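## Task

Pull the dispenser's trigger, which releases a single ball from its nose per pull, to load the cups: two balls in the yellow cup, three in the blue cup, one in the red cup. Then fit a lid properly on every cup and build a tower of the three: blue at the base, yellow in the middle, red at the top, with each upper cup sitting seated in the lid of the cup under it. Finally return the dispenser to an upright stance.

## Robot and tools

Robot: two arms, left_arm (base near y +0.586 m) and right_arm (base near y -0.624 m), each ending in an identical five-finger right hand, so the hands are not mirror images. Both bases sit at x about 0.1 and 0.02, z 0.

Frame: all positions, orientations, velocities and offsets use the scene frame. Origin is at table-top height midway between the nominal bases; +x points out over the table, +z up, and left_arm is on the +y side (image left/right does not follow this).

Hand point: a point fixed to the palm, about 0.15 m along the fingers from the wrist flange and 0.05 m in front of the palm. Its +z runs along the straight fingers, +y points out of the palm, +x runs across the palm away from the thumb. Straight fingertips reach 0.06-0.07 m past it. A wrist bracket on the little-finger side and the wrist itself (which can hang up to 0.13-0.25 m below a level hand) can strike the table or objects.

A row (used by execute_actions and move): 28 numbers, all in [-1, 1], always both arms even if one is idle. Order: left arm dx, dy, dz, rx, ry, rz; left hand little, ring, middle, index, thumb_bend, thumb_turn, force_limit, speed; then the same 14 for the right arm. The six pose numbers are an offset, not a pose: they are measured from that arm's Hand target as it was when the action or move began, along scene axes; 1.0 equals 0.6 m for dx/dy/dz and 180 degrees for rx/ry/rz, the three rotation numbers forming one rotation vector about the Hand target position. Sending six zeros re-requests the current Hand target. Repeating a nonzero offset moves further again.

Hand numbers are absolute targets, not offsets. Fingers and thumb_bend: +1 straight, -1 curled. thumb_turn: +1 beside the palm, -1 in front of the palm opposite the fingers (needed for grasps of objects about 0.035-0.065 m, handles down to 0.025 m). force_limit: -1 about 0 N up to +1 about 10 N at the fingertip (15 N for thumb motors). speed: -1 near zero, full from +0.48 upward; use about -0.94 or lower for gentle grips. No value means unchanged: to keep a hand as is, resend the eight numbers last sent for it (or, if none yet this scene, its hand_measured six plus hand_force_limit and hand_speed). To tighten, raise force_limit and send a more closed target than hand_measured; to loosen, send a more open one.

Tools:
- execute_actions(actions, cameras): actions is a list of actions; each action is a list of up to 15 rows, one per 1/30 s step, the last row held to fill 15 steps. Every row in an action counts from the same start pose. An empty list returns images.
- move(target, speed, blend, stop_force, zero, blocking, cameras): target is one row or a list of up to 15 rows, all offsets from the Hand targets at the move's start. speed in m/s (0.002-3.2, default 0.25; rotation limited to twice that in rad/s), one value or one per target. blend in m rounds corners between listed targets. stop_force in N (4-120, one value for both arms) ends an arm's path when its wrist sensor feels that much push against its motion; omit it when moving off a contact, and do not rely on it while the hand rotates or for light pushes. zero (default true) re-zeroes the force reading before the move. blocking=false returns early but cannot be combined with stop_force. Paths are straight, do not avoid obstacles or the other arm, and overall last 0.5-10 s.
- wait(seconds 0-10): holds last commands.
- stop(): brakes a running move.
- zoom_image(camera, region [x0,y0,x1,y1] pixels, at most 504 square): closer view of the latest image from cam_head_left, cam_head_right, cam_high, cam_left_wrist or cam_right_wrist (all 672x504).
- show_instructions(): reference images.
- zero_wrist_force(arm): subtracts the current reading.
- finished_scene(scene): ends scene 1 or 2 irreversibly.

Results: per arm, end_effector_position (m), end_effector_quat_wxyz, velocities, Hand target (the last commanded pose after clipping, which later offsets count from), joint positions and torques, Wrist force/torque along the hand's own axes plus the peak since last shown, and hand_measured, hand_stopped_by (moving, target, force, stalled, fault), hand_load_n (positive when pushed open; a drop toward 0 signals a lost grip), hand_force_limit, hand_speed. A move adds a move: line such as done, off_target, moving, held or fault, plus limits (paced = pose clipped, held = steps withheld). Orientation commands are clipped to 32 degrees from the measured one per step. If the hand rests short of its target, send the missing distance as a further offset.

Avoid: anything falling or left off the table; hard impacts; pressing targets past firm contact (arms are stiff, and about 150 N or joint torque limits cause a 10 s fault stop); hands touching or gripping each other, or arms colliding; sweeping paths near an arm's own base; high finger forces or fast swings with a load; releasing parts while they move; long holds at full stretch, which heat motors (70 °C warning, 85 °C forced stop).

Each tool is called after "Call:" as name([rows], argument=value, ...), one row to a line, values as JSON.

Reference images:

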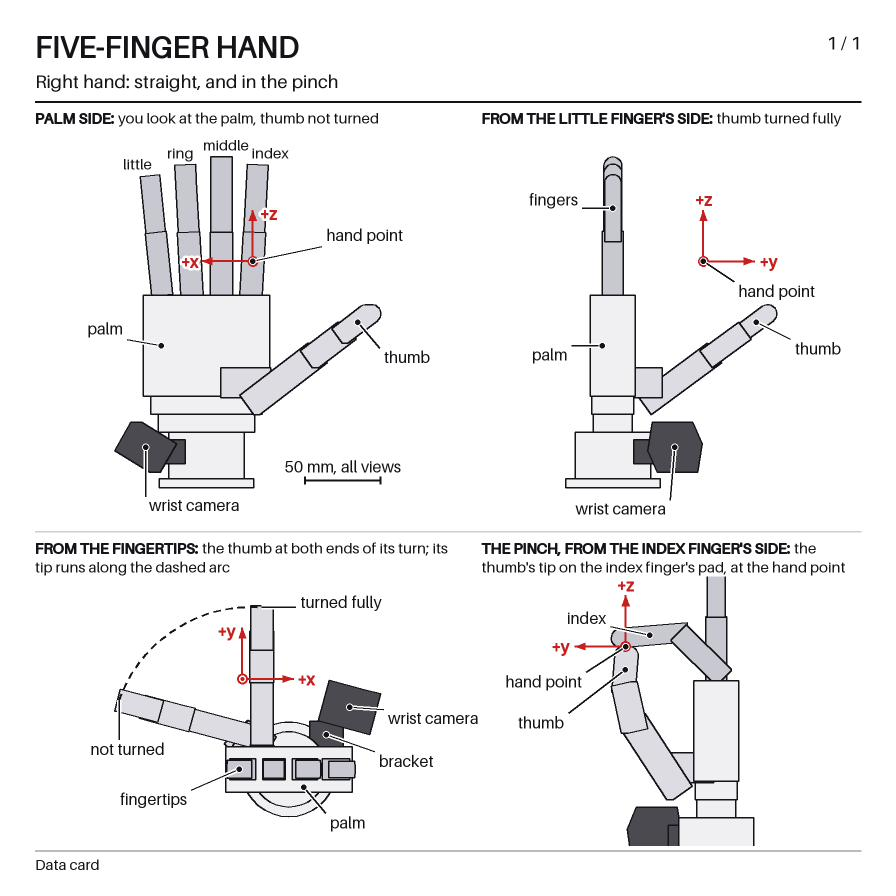

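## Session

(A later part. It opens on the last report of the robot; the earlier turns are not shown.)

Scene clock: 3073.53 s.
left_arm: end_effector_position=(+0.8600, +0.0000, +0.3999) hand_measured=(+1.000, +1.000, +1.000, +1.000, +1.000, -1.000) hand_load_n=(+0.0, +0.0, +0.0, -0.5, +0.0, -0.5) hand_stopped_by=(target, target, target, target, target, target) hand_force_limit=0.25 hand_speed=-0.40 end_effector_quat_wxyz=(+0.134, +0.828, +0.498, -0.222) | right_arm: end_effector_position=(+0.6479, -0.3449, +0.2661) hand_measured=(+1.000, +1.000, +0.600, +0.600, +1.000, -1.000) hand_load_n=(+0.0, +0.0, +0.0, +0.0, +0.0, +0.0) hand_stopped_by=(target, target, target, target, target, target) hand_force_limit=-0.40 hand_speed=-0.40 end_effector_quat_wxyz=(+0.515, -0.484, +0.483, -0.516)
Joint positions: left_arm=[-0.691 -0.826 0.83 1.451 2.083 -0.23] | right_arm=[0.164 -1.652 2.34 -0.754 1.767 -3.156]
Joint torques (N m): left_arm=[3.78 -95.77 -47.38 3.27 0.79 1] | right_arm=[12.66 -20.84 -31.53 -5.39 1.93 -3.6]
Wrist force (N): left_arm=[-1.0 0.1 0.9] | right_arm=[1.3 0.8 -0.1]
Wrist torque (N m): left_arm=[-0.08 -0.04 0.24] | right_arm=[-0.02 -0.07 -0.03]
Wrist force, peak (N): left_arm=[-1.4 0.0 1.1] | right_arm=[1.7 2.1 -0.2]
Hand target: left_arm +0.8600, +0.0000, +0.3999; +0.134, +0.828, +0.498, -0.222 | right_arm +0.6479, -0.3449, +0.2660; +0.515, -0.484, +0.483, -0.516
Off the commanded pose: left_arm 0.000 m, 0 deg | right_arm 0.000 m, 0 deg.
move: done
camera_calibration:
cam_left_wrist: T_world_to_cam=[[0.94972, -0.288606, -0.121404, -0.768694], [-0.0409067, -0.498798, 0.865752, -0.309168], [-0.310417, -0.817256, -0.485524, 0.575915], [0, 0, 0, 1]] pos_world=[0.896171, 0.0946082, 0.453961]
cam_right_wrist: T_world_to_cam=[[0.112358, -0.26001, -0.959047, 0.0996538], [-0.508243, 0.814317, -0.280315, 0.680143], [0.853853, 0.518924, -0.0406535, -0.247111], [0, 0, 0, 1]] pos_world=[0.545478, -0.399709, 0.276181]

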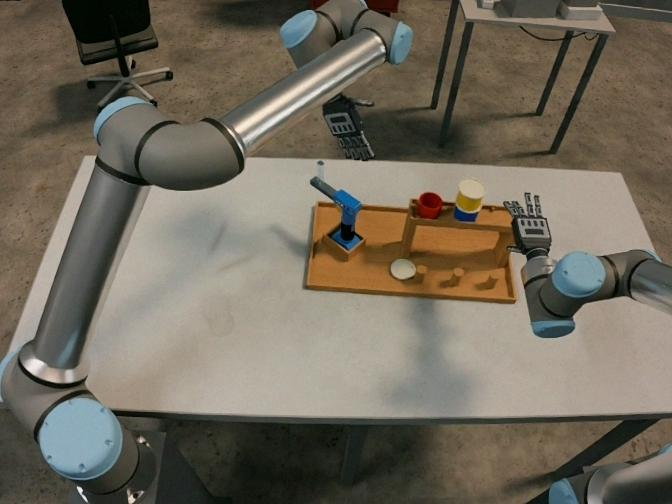

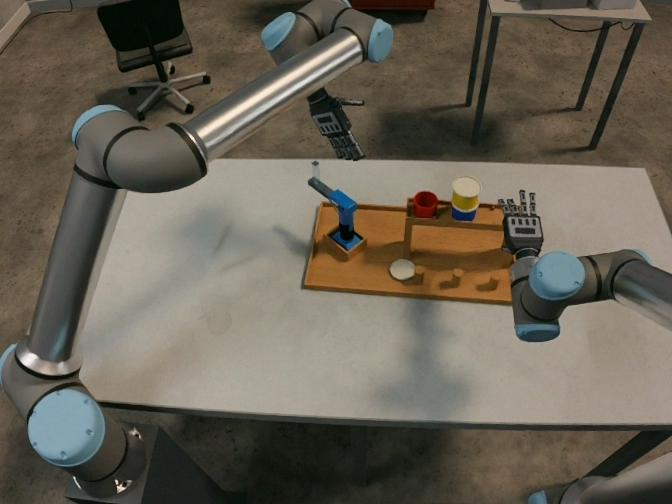

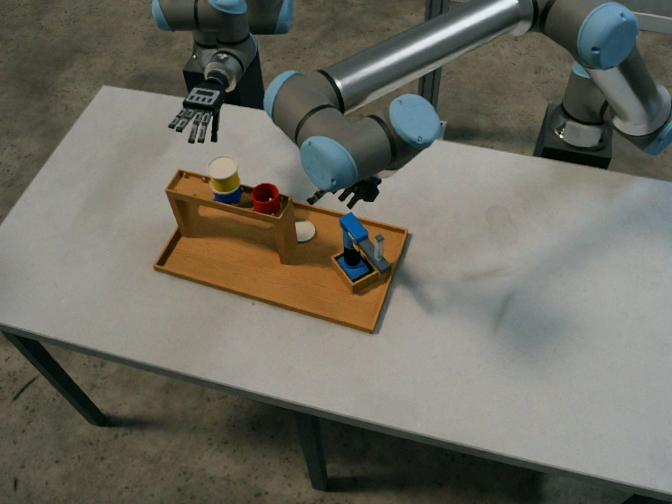

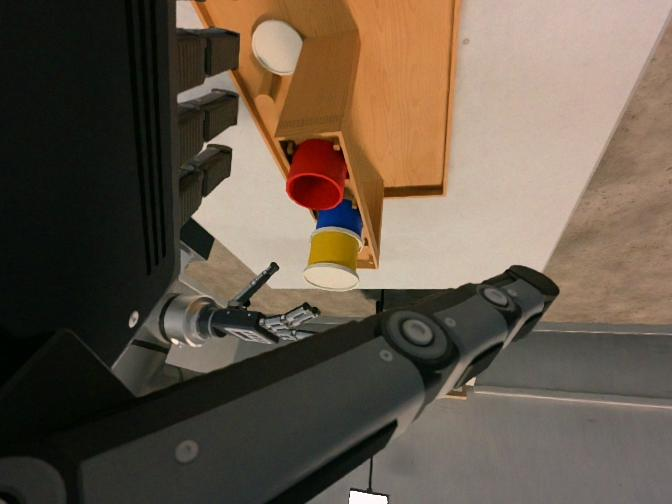

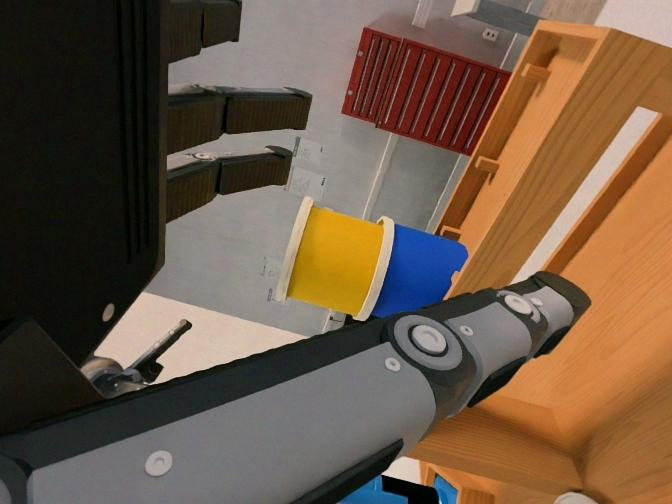

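Call:
move([
  [0,0,0,0,0,0,1,1,1,1,1,-1,0.25,-0.4,-0.0798,0,0.2567,0,0,0,1,1,0.6,0.6,1,-1,-0.4,-0.4],
  [0,0,0,0,0,0,1,1,1,1,1,-1,0.25,-0.4,0.1977,0.3192,0.2733,0,0.2333,0,1,1,0.6,0.6,1,-1,-0.4,-0.4],
  [0,0,0,0,0,0,1,1,1,1,1,-1,0.25,-0.4,0.1977,0.3192,0.04,0,0.2333,0,1,1,0.6,0.6,1,-1,-0.4,-0.4],
], speed=[0.2, 0.2, 0.1], cameras=["all"])

Call:
zoom_image(camera="cam_left_wrist", region=[250, 130, 400, 310])

Call:
zoom_image(camera="cam_high", region=[190, 130, 300, 220])

Scene clock: 3121.90 s.
left_arm: end_effector_position=(+0.8600, +0.0000, +0.3999) hand_measured=(+1.000, +1.000, +1.000, +1.000, +1.000, -1.000) hand_load_n=(+0.0, +0.0, +0.0, +0.0, +0.0, +0.0) hand_stopped_by=(target, target, target, target, target, target) hand_force_limit=0.25 hand_speed=-0.40 end_effector_quat_wxyz=(+0.134, +0.828, +0.498, -0.222) | right_arm: end_effector_position=(+0.7666, -0.1534, +0.2901) hand_measured=(+1.000, +1.000, +0.600, +0.600, +1.000, -1.000) hand_load_n=(+0.0, +0.0, +0.0, +0.0, +0.0, +0.0) hand_stopped_by=(target, target, target, target, target, target) hand_force_limit=-0.40 hand_speed=-0.40 end_effector_quat_wxyz=(-0.308, +0.637, -0.636, +0.308)
Joint positions: left_arm=[-0.691 -0.826 0.83 1.451 2.083 -0.23] | right_arm=[0.378 -1.184 1.458 0.437 1.89 -2.88]
Joint torques (N m): left_arm=[5.37 -93.22 -44.9 3.05 1.12 0.78] | right_arm=[6.44 -62.63 -36.63 -2.06 -0.16 -1.84]
Wrist force (N): left_arm=[-1.1 0.3 0.9] | right_arm=[0.6 1.3 0.2]
Wrist torque (N m): left_arm=[-0.05 -0.02 0.24] | right_arm=[0.12 -0.03 -0.16]
Wrist force, peak (N): left_arm=[-1.7 0.0 1.0] | right_arm=[2.5 0.5 -0.7]
Hand target: left_arm +0.8600, +0.0000, +0.3999; +0.134, +0.828, +0.498, -0.222 | right_arm +0.7666, -0.1534, +0.2900; -0.308, +0.637, -0.636, +0.308
Off the commanded pose: left_arm 0.000 m, 0 deg | right_arm 0.000 m, 0 deg.
move: done
camera_calibration:
cam_left_wrist: T_world_to_cam=[[0.94972, -0.288606, -0.121404, -0.768694], [-0.0409067, -0.498798, 0.865752, -0.309168], [-0.310417, -0.817256, -0.485524, 0.575915], [0, 0, 0, 1]] pos_world=[0.896171, 0.0946082, 0.453961]
cam_right_wrist: T_world_to_cam=[[-0.558138, -0.260004, -0.787959, 0.623555], [-0.565263, 0.814332, 0.131689, 0.515389], [0.607421, 0.518904, -0.60148, -0.0951287], [0, 0, 0, 1]] pos_world=[0.697143, -0.208209, 0.366247]

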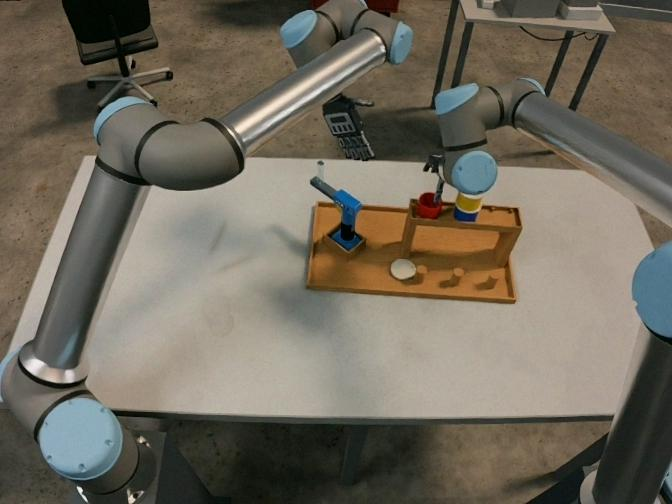

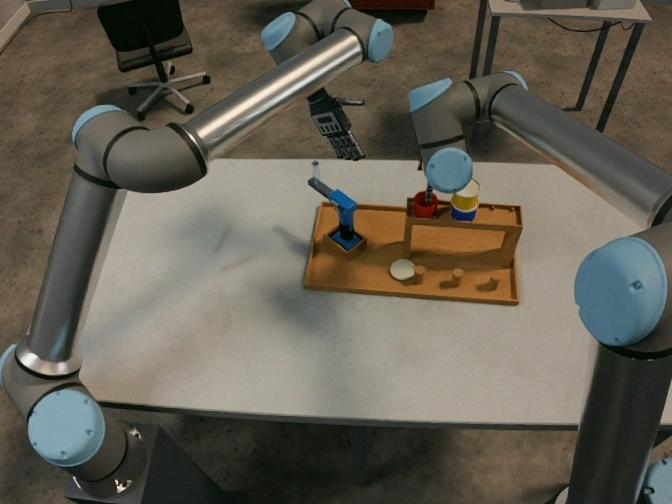

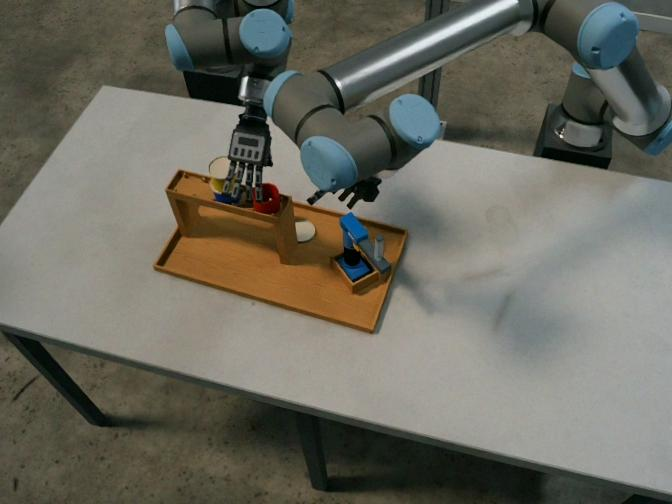

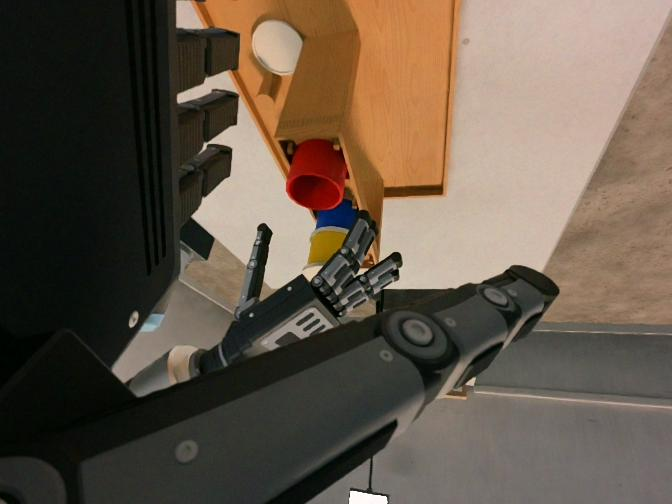

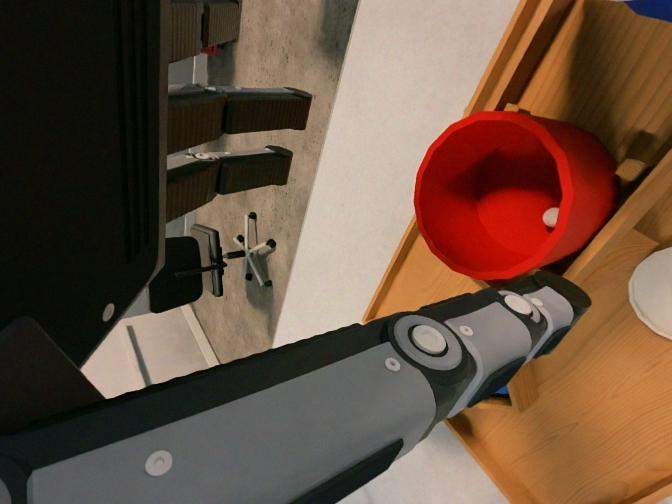

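Scaled by 2.800 from the camera's 672x504 image, which has a finer 960x720 frame.

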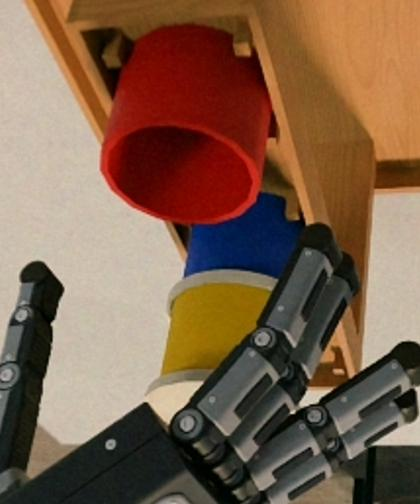

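Scaled by 4.582 from the camera's 672x504 image, which has a finer 960x720 frame.

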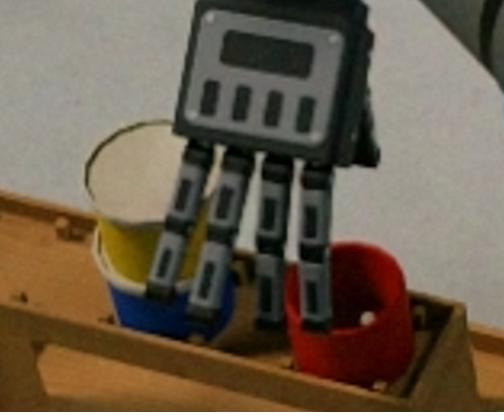

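Call:
move(target=[0,0,0,0,0,0,1,1,1,1,1,-1,0.25,-0.4,0,0.001,-0.06,0,0,0,1,1,0.6,0.6,1,-1,-0.4,-0.4], speed=0.03, stop_force=4, cameras=["cam_left_wrist","cam_high","cam_head_right"])

Call:
zoom_image(camera="cam_left_wrist", region=[250, 130, 400, 310])

Call:
zoom_image(camera="cam_high", region=[190, 140, 300, 230])

Scene clock: 3138.03 s.
left_arm: end_effector_position=(+0.8600, +0.0000, +0.3999) hand_measured=(+1.000, +1.000, +1.000, +1.000, +1.000, -1.000) hand_load_n=(+0.0, +0.0, +0.0, +0.0, +0.0, +0.0) hand_stopped_by=(target, target, target, target, target, target) hand_force_limit=0.25 hand_speed=-0.40 end_effector_quat_wxyz=(+0.134, +0.828, +0.498, -0.222) | right_arm: end_effector_position=(+0.7666, -0.1528, +0.2540) hand_measured=(+1.000, +1.000, +0.600, +0.600, +1.000, -1.000) hand_load_n=(+0.0, -0.5, +0.0, +0.0, +0.0, +0.0) hand_stopped_by=(target, target, target, target, target, target) hand_force_limit=-0.40 hand_speed=-0.40 end_effector_quat_wxyz=(-0.308, +0.637, -0.636, +0.308)
Joint positions: left_arm=[-0.691 -0.826 0.83 1.451 2.083 -0.23] | right_arm=[0.379 -1.166 1.498 0.379 1.89 -2.879]
Joint torques (N m): left_arm=[1.81 -94.55 -45.12 2.98 1.27 0.82] | right_arm=[13.59 -63.12 -34.02 -1.81 2.44 3]
Wrist force (N): left_arm=[-1.3 -0.1 0.8] | right_arm=[1.0 0.7 0.1]
Wrist torque (N m): left_arm=[-0.10 0.01 0.22] | right_arm=[0.07 -0.12 -0.18]
Wrist force, peak (N): left_arm=[-1.4 0.0 1.2] | right_arm=[1.1 1.2 0.6]
Hand target: left_arm +0.8600, +0.0000, +0.3999; +0.134, +0.828, +0.498, -0.222 | right_arm +0.7666, -0.1528, +0.2540; -0.308, +0.637, -0.636, +0.308
Off the commanded pose: left_arm 0.000 m, 0 deg | right_arm 0.000 m, 0 deg.
move: done
camera_calibration:
cam_left_wrist: T_world_to_cam=[[0.94972, -0.288606, -0.121404, -0.768694], [-0.0409067, -0.498798, 0.865752, -0.309168], [-0.310417, -0.817256, -0.485524, 0.575915], [0, 0, 0, 1]] pos_world=[0.896171, 0.0946082, 0.453961]
Images, in order (width x height): cam_head_right 672x504, cam_high 672x504, cam_left_wrist 672x504.

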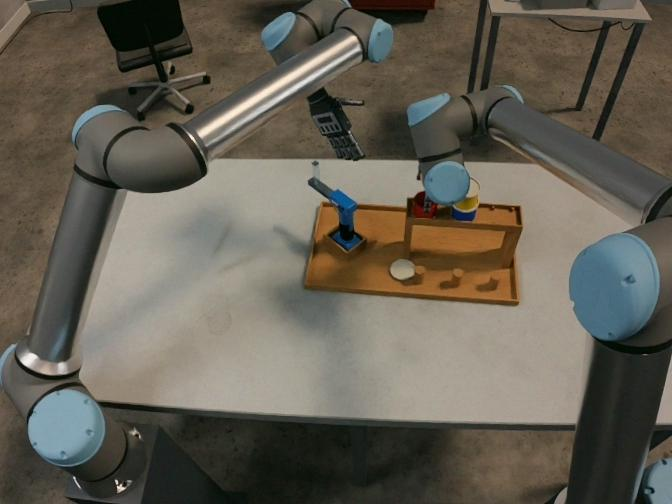

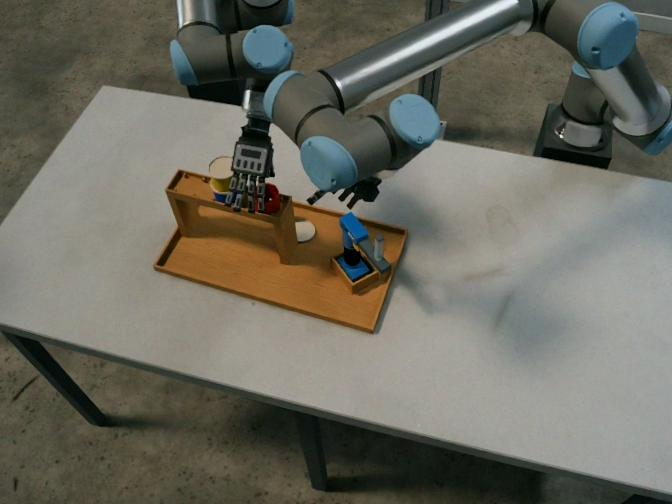

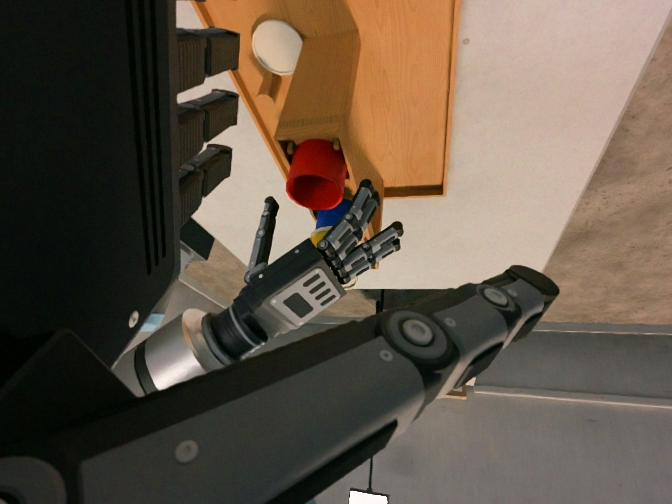

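Scaled by 2.800 from the camera's 672x504 image, which has a finer 960x720 frame.

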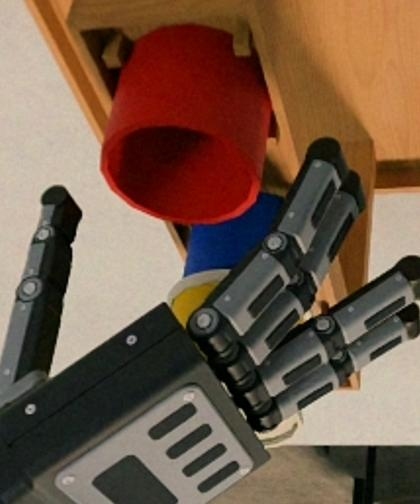

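Scaled by 4.582 from the camera's 672x504 image, which has a finer 960x720 frame.

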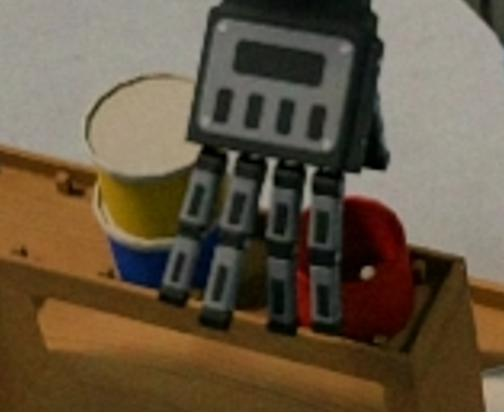

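Call:
move(target=[0,0,0,0,0,0,1,1,1,1,1,-1,0.25,-0.4,0,-0.001,-0.043,0,0,0,1,1,0.6,0.6,1,-1,-0.4,-0.4], speed=0.02, stop_force=4, cameras=["cam_left_wrist","cam_high","cam_right_wrist"])

Call:
zoom_image(camera="cam_high", region=[190, 140, 300, 230])

Scene clock: 3143.43 s.
left_arm: end_effector_position=(+0.8600, +0.0000, +0.3999) hand_measured=(+1.000, +1.000, +1.000, +1.000, +1.000, -1.000) hand_load_n=(+0.0, +0.0, +0.0, +0.0, +0.0, +0.0) hand_stopped_by=(target, target, target, target, target, target) hand_force_limit=0.25 hand_speed=-0.40 end_effector_quat_wxyz=(+0.134, +0.828, +0.498, -0.222) | right_arm: end_effector_position=(+0.7666, -0.1534, +0.2282) hand_measured=(+1.000, +1.000, +0.600, +0.600, +1.000, -1.000) hand_load_n=(+0.0, +0.0, +0.0, +0.0, +0.0, +0.0) hand_stopped_by=(target, target, target, target, target, target) hand_force_limit=-0.40 hand_speed=-0.40 end_effector_quat_wxyz=(-0.308, +0.637, -0.636, +0.308)
Joint positions: left_arm=[-0.691 -0.826 0.83 1.451 2.083 -0.23] | right_arm=[0.378 -1.152 1.526 0.337 1.89 -2.88]
Joint torques (N m): left_arm=[3.66 -93.6 -46.27 2.8 1.14 1.22] | right_arm=[-15.87 -63.8 -35.39 -1.3 -1.86 -3.66]
Wrist force (N): left_arm=[-1.5 -0.1 0.8] | right_arm=[0.9 1.0 0.5]
Wrist torque (N m): left_arm=[-0.11 0.04 0.20] | right_arm=[0.07 -0.12 -0.06]
Wrist force, peak (N): left_arm=[-1.4 0.1 1.0] | right_arm=[1.4 1.1 0.1]
Hand target: left_arm +0.8600, +0.0000, +0.3999; +0.134, +0.828, +0.498, -0.222 | right_arm +0.7666, -0.1534, +0.2282; -0.308, +0.637, -0.636, +0.308
Off the commanded pose: left_arm 0.000 m, 0 deg | right_arm 0.000 m, 0 deg.
move: done
camera_calibration:
cam_left_wrist: T_world_to_cam=[[0.94972, -0.288606, -0.121404, -0.768694], [-0.0409067, -0.498798, 0.865752, -0.309168], [-0.310417, -0.817256, -0.485524, 0.575915], [0, 0, 0, 1]] pos_world=[0.896171, 0.0946082, 0.453961]
cam_right_wrist: T_world_to_cam=[[-0.558098, -0.260103, -0.787955, 0.57473], [-0.565404, 0.814233, 0.131691, 0.523619], [0.607326, 0.519009, -0.601486, -0.132271], [0, 0, 0, 1]] pos_world=[0.697144, -0.208209, 0.304347]
Images, in order (width x height): cam_high 672x504, cam_left_wrist 672x504, cam_right_wrist 672x504.

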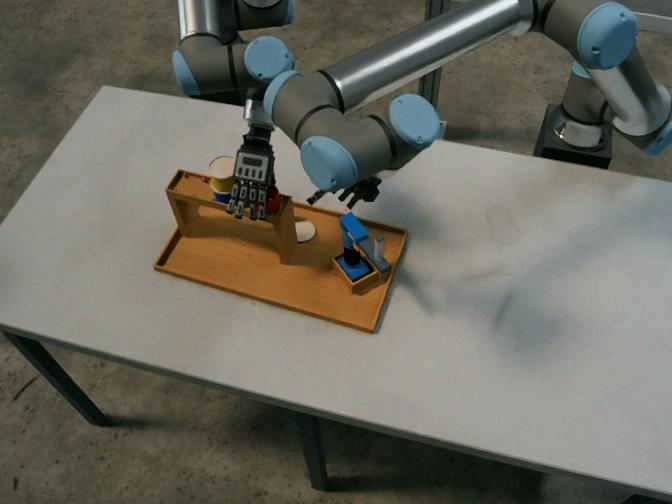

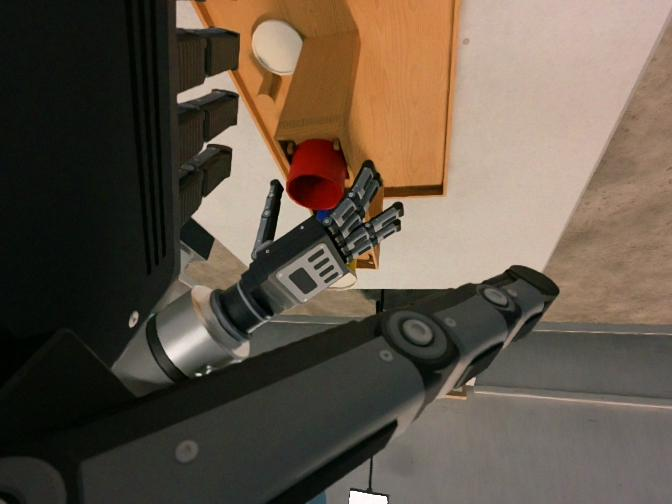

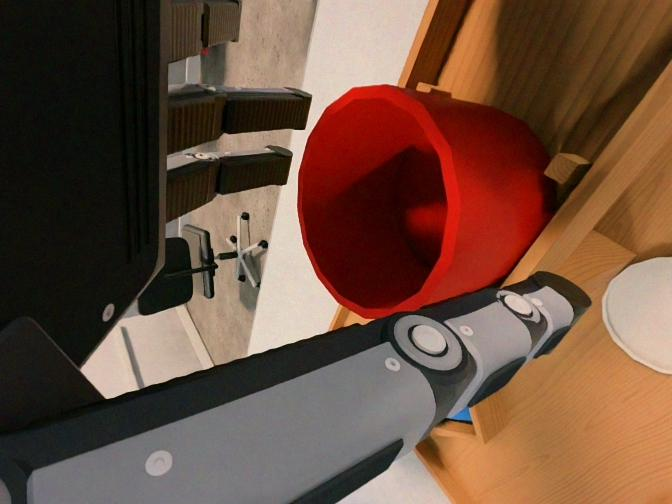

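Scaled by 4.582 from the camera's 672x504 image, which has a finer 960x720 frame.

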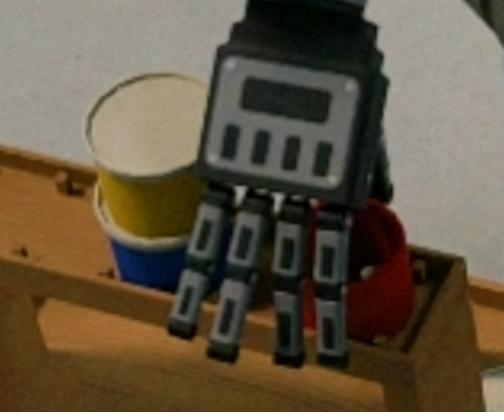

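Call:
execute_actions([
  [[0,0,0,0,0,0,1,1,1,1,1,-1,0.25,-0.4,0,0,0,0,0,0,1,1,0.1,0.1,0.5,-1,-0.4,-0.9]],
  [[0,0,0,0,0,0,1,1,1,1,1,-1,0.25,-0.4,0,0,0,0,0,0,1,1,0.1,0.1,0.5,-1,-0.4,-0.9]],
  [[0,0,0,0,0,0,1,1,1,1,1,-1,0.25,-0.4,0,0,0,0,0,0,1,1,0.1,0.1,0.5,-1,-0.4,-0.9]],
  [[0,0,0,0,0,0,1,1,1,1,1,-1,0.25,-0.4,0,0,0,0,0,0,1,1,0.1,0.1,0.5,-1,-0.4,-0.9]],
], cameras=["cam_right_wrist"])

Scene clock: 3152.10 s.
left_arm: end_effector_position=(+0.8600, +0.0000, +0.3999) hand_measured=(+1.000, +1.000, +1.000, +1.000, +1.000, -1.000) hand_load_n=(+0.0, +0.0, +0.0, +0.0, +0.0, +0.0) hand_stopped_by=(target, target, target, target, target, target) hand_force_limit=0.25 hand_speed=-0.40 end_effector_quat_wxyz=(+0.134, +0.828, +0.498, -0.222) | right_arm: end_effector_position=(+0.7666, -0.1534, +0.2282) hand_measured=(+1.000, +1.000, +0.210, +0.182, +0.794, -1.000) hand_load_n=(-0.5, +0.0, +3.5, +3.0, +6.5, +0.0) hand_stopped_by=(target, target, force, force, force, target) hand_force_limit=-0.40 hand_speed=-0.90 end_effector_quat_wxyz=(-0.308, +0.637, -0.636, +0.308)
Joint positions: left_arm=[-0.691 -0.826 0.83 1.451 2.083 -0.23] | right_arm=[0.378 -1.152 1.526 0.337 1.89 -2.88]
Joint torques (N m): left_arm=[7.15 -96.31 -44.76 2.89 1.34 0.96] | right_arm=[-13.57 -61.38 -34.02 -1 -1.99 -3.94]
Wrist force (N): left_arm=[-1.5 0.0 0.8] | right_arm=[0.8 1.3 0.4]
Wrist torque (N m): left_arm=[-0.09 0.04 0.20] | right_arm=[0.08 -0.10 -0.06]
Wrist force, peak (N): left_arm=[-1.6 -0.1 1.0] | right_arm=[1.3 1.7 0.3]
Hand target: left_arm +0.8600, +0.0000, +0.3999; +0.134, +0.828, +0.498, -0.222 | right_arm +0.7666, -0.1534, +0.2282; -0.308, +0.637, -0.636, +0.308
Off the commanded pose: left_arm 0.000 m, 0 deg | right_arm 0.000 m, 0 deg.
camera_calibration:
cam_right_wrist: T_world_to_cam=[[-0.558098, -0.260103, -0.787955, 0.57473], [-0.565404, 0.814233, 0.131691, 0.523619], [0.607326, 0.519009, -0.601486, -0.132271], [0, 0, 0, 1]] pos_world=[0.697144, -0.208209, 0.304347]
Images, in order (width x height): cam_right_wrist 672x504.

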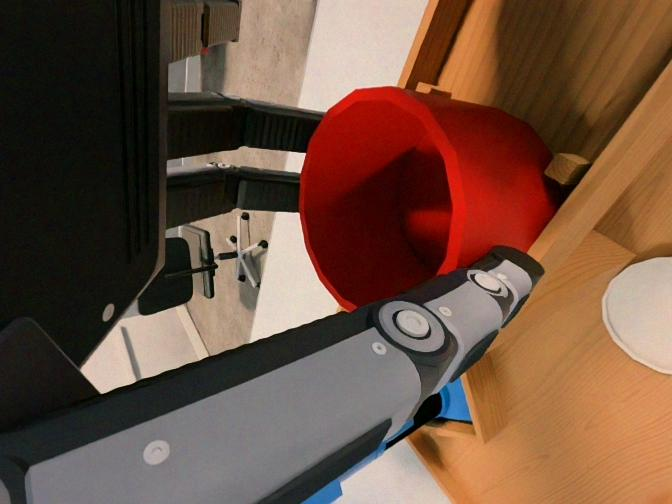

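Call:
move([
  [0,0,0,0,0,0,1,1,1,1,1,-1,0.25,-0.4,0,0,0.025,0,0,0,1,1,0.1,0.1,0.5,-1,-0.4,-0.9],
  [0,0,0,0,0,0,1,1,1,1,1,-1,0.25,-0.4,0,0,0.2867,0,0,0,1,1,0.1,0.1,0.5,-1,-0.4,-0.9],
  [0,0,0,0,0,0,1,1,1,1,1,-1,0.25,-0.4,-0.0055,-0.1682,0.2867,0,0,0,1,1,0.1,0.1,0.5,-1,-0.4,-0.9],
  [0,0,0,0,0,0,1,1,1,1,1,-1,0.25,-0.4,-0.0055,-0.1682,0.203,0,0,0,1,1,0.1,0.1,0.5,-1,-0.4,-0.9],
], speed=[0.03, 0.08, 0.08, 0.05], cameras=["all"])

Call:
zoom_image(camera="cam_left_wrist", region=[290, 250, 380, 340])

Call:
zoom_image(camera="cam_head_left", region=[450, 150, 500, 200])

Call:
zoom_image(camera="cam_head_right", region=[445, 150, 495, 200])

Call:
zoom_image(camera="cam_high", region=[195, 130, 250, 190])

Scene clock: 3167.40 s.
left_arm: end_effector_position=(+0.8600, +0.0000, +0.3999) hand_measured=(+1.000, +1.000, +1.000, +1.000, +1.000, -1.000) hand_load_n=(+0.0, +0.0, +0.0, +0.0, +0.0, +0.0) hand_stopped_by=(target, target, target, target, target, target) hand_force_limit=0.25 hand_speed=-0.40 end_effector_quat_wxyz=(+0.134, +0.828, +0.498, -0.222) | right_arm: end_effector_position=(+0.7633, -0.2543, +0.3501) hand_measured=(+1.000, +1.000, +0.210, +0.182, +0.794, -1.000) hand_load_n=(+0.0, +0.0, +3.5, +3.0, +6.5, -0.5) hand_stopped_by=(target, target, force, force, force, target) hand_force_limit=-0.40 hand_speed=-0.90 end_effector_quat_wxyz=(-0.308, +0.637, -0.636, +0.308)
Joint positions: left_arm=[-0.691 -0.826 0.83 1.451 2.083 -0.23] | right_arm=[0.238 -1.31 1.516 0.48 1.782 -2.973]
Joint torques (N m): left_arm=[4.67 -95.19 -45.18 2.78 1.02 0.86] | right_arm=[-16.17 -51.92 -34.76 -1.49 -2.23 -4.21]
Wrist force (N): left_arm=[-1.4 -0.1 1.0] | right_arm=[1.8 1.2 0.2]
Wrist torque (N m): left_arm=[-0.11 0.02 0.21] | right_arm=[0.09 -0.19 0.10]
Wrist force, peak (N): left_arm=[-1.4 0.0 1.2] | right_arm=[2.2 1.5 0.2]
Hand target: left_arm +0.8600, +0.0000, +0.3999; +0.134, +0.828, +0.498, -0.222 | right_arm +0.7633, -0.2543, +0.3500; -0.308, +0.637, -0.636, +0.308
Off the commanded pose: left_arm 0.000 m, 0 deg | right_arm 0.000 m, 0 deg.
move: done
camera_calibration:
cam_left_wrist: T_world_to_cam=[[0.94972, -0.288606, -0.121404, -0.768694], [-0.0409067, -0.498798, 0.865752, -0.309168], [-0.310417, -0.817256, -0.485524, 0.575915], [0, 0, 0, 1]] pos_world=[0.896171, 0.0946082, 0.453961]
cam_right_wrist: T_world_to_cam=[[-0.558098, -0.260103, -0.787955, 0.642696], [-0.565404, 0.814233, 0.131691, 0.587856], [0.607326, 0.519009, -0.601486, -0.0045773], [0, 0, 0, 1]] pos_world=[0.693844, -0.309109, 0.426247]

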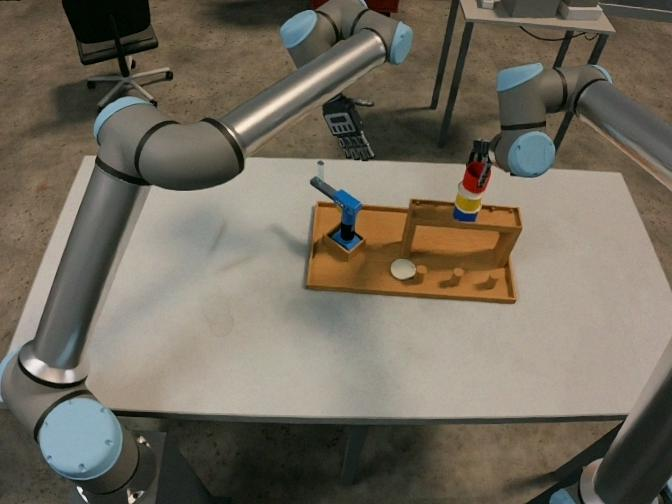

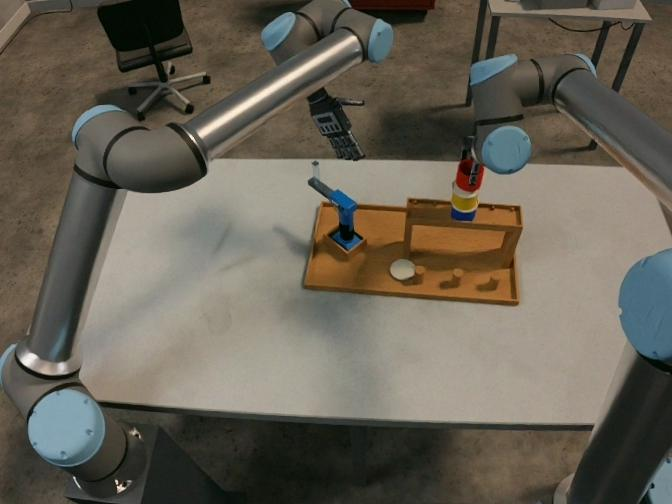

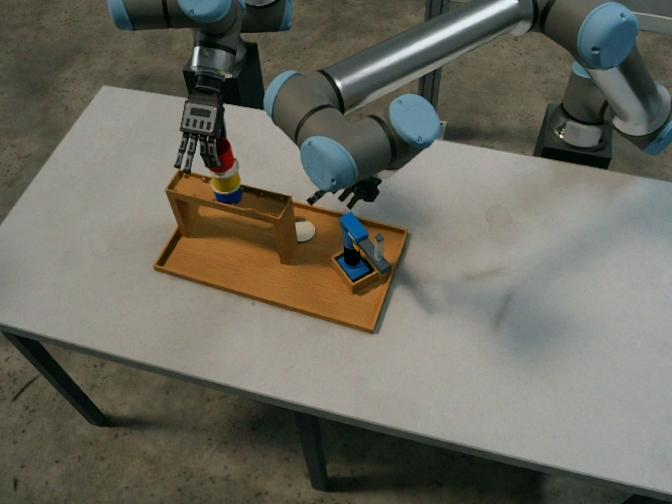

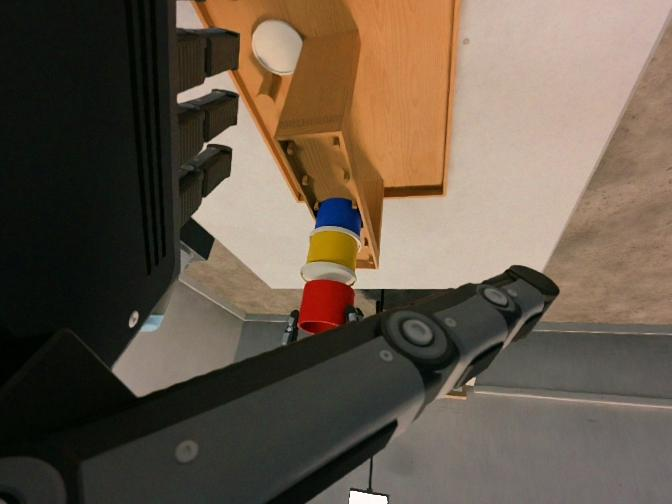

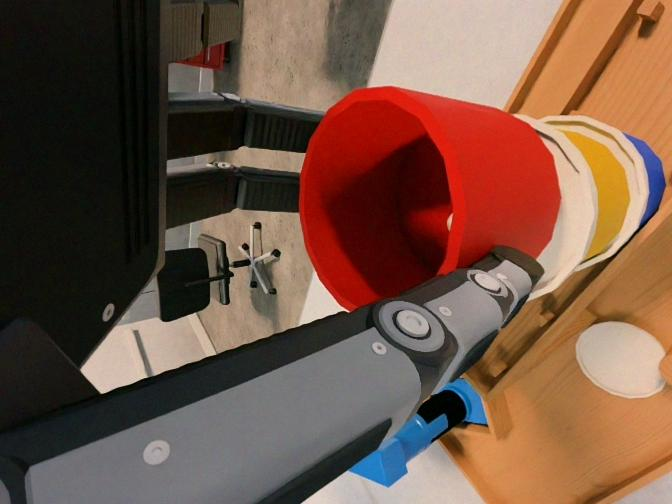

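Scaled by 5.600 from the camera's 672x504 image, which has a finer 960x720 frame.

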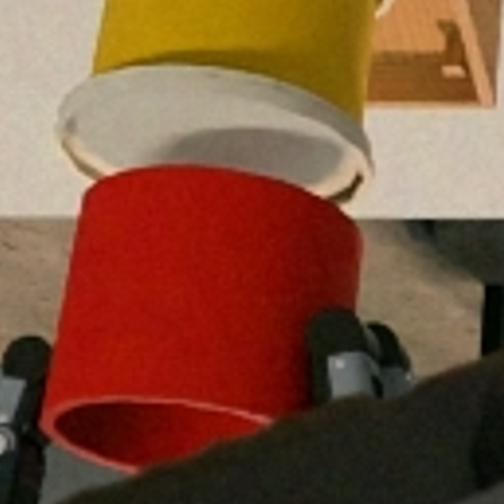

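Scaled by 10.080 from the camera's 672x504 image, which has a finer 960x720 frame.

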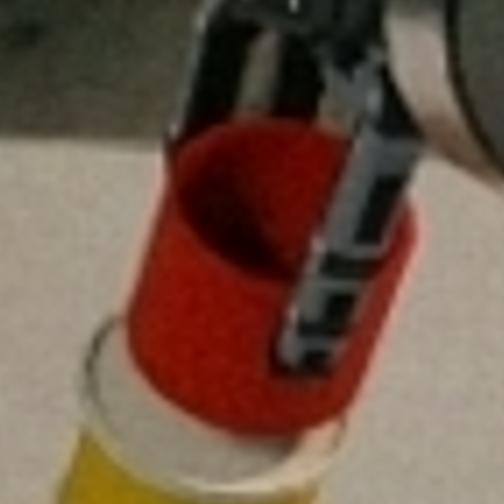

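Scaled by 10.080 from the camera's 672x504 image, which has a finer 960x720 frame.

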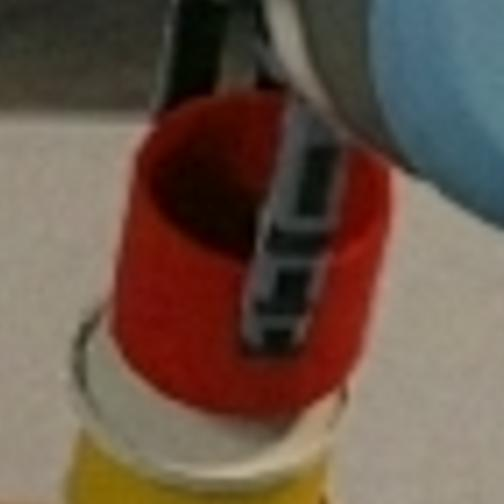

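Scaled by 8.400 from the camera's 672x504 image, which has a finer 960x720 frame.

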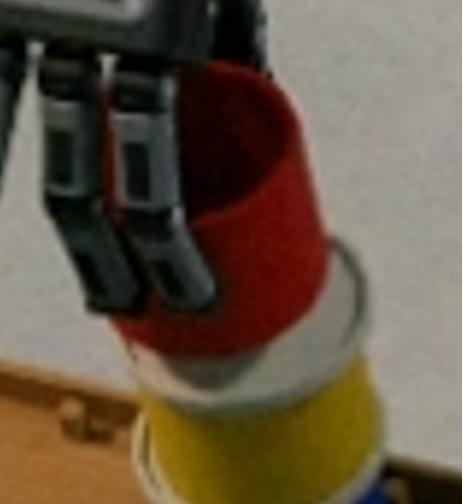

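Call:
move(target=[0,0,0,0,0,0,1,1,1,1,1,-1,0.25,-0.4,-0.0027,0.0075,-0.0067,0,0,0,1,1,0.1,0.1,0.5,-1,-0.4,-0.9], speed=0.02, cameras=["cam_head_left","cam_head_right","cam_high","cam_left_wrist"])

Call:
zoom_image(camera="cam_left_wrist", region=[290, 250, 380, 340])

Call:
zoom_image(camera="cam_head_left", region=[450, 150, 500, 200])

Call:
zoom_image(camera="cam_head_right", region=[445, 150, 495, 200])

Call:
zoom_image(camera="cam_high", region=[195, 130, 250, 190])

Scene clock: 3182.60 s.
left_arm: end_effector_position=(+0.8600, +0.0000, +0.3999) hand_measured=(+1.000, +1.000, +1.000, +1.000, +1.000, -1.000) hand_load_n=(+0.0, +0.0, +0.0, +0.0, +0.0, -0.5) hand_stopped_by=(target, target, target, target, target, target) hand_force_limit=0.25 hand_speed=-0.40 end_effector_quat_wxyz=(+0.134, +0.828, +0.498, -0.222) | right_arm: end_effector_position=(+0.7617, -0.2499, +0.3461) hand_measured=(+1.000, +1.000, +0.210, +0.182, +0.794, -1.000) hand_load_n=(+0.0, +0.0, +3.5, +3.0, +6.5, +0.0) hand_stopped_by=(target, target, force, force, force, target) hand_force_limit=-0.40 hand_speed=-0.90 end_effector_quat_wxyz=(-0.308, +0.637, -0.636, +0.308)
Joint positions: left_arm=[-0.691 -0.826 0.83 1.451 2.083 -0.23] | right_arm=[0.245 -1.307 1.52 0.475 1.788 -2.968]
Joint torques (N m): left_arm=[4.22 -95.71 -44.67 2.84 1.12 0.62] | right_arm=[13.88 -54.67 -36.57 -2.36 2.15 2.94]
Wrist force (N): left_arm=[-1.4 0.2 0.9] | right_arm=[1.3 1.4 -0.1]
Wrist torque (N m): left_arm=[-0.06 0.02 0.22] | right_arm=[0.14 -0.10 -0.11]
Wrist force, peak (N): left_arm=[-1.5 -0.1 1.1] | right_arm=[2.1 1.4 -0.1]
Hand target: left_arm +0.8600, +0.0000, +0.3999; +0.134, +0.828, +0.498, -0.222 | right_arm +0.7616, -0.2498, +0.3460; -0.308, +0.637, -0.636, +0.308
Off the commanded pose: left_arm 0.000 m, 0 deg | right_arm 0.000 m, 0 deg.
move: done
camera_calibration:
cam_left_wrist: T_world_to_cam=[[0.94972, -0.288606, -0.121404, -0.768694], [-0.0409067, -0.498798, 0.865752, -0.309168], [-0.310417, -0.817256, -0.485524, 0.575915], [0, 0, 0, 1]] pos_world=[0.896171, 0.0946082, 0.453961]
Images, in order (width x height): cam_head_left 672x504, cam_head_right 672x504, cam_high 672x504, cam_left_wrist 672x504.

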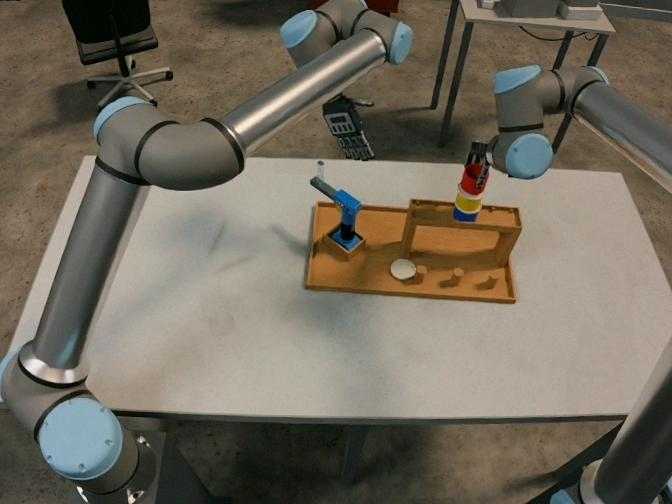

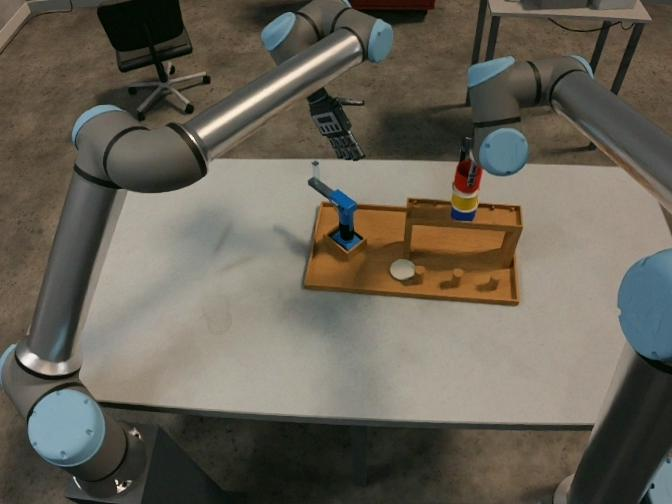

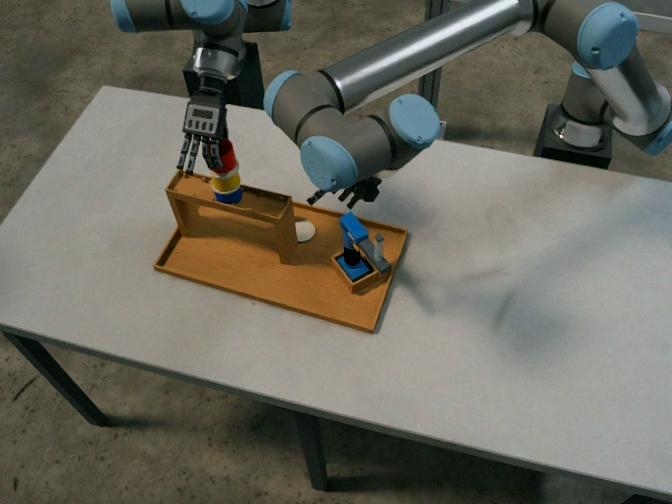

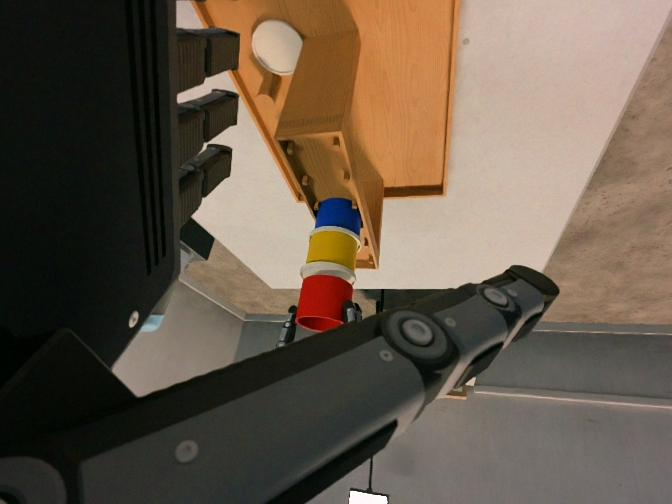

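Scaled by 5.600 from the camera's 672x504 image, which has a finer 960x720 frame.

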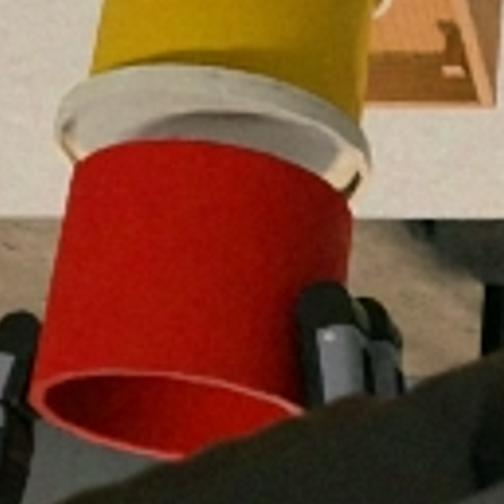

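Scaled by 10.080 from the camera's 672x504 image, which has a finer 960x720 frame.

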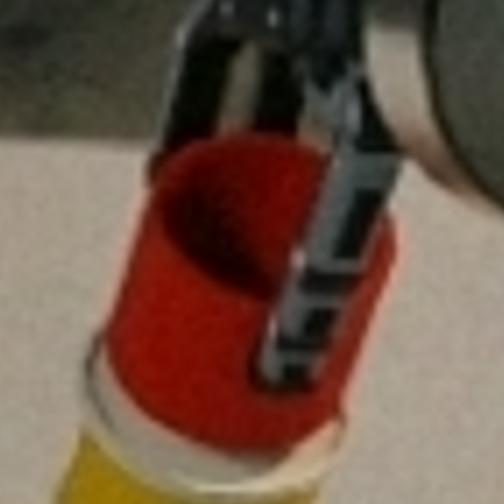

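Scaled by 10.080 from the camera's 672x504 image, which has a finer 960x720 frame.

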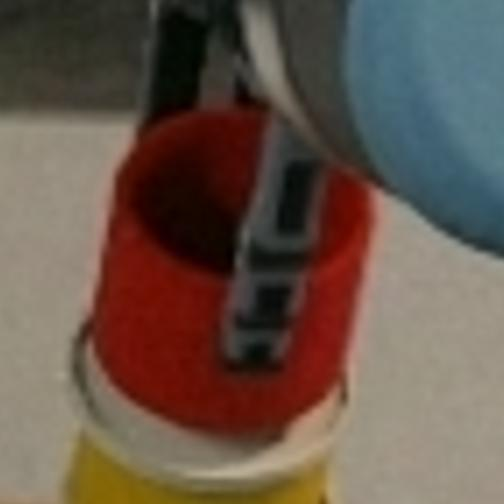

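Scaled by 8.400 from the camera's 672x504 image, which has a finer 960x720 frame.

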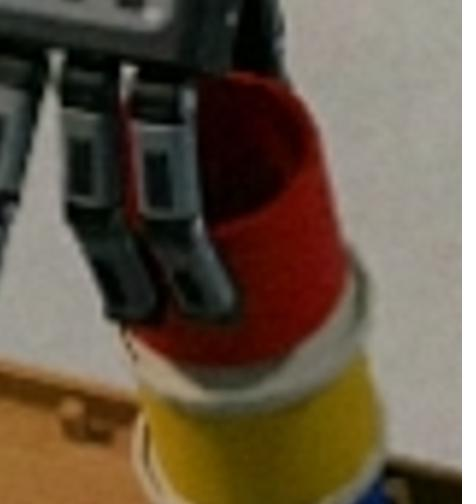

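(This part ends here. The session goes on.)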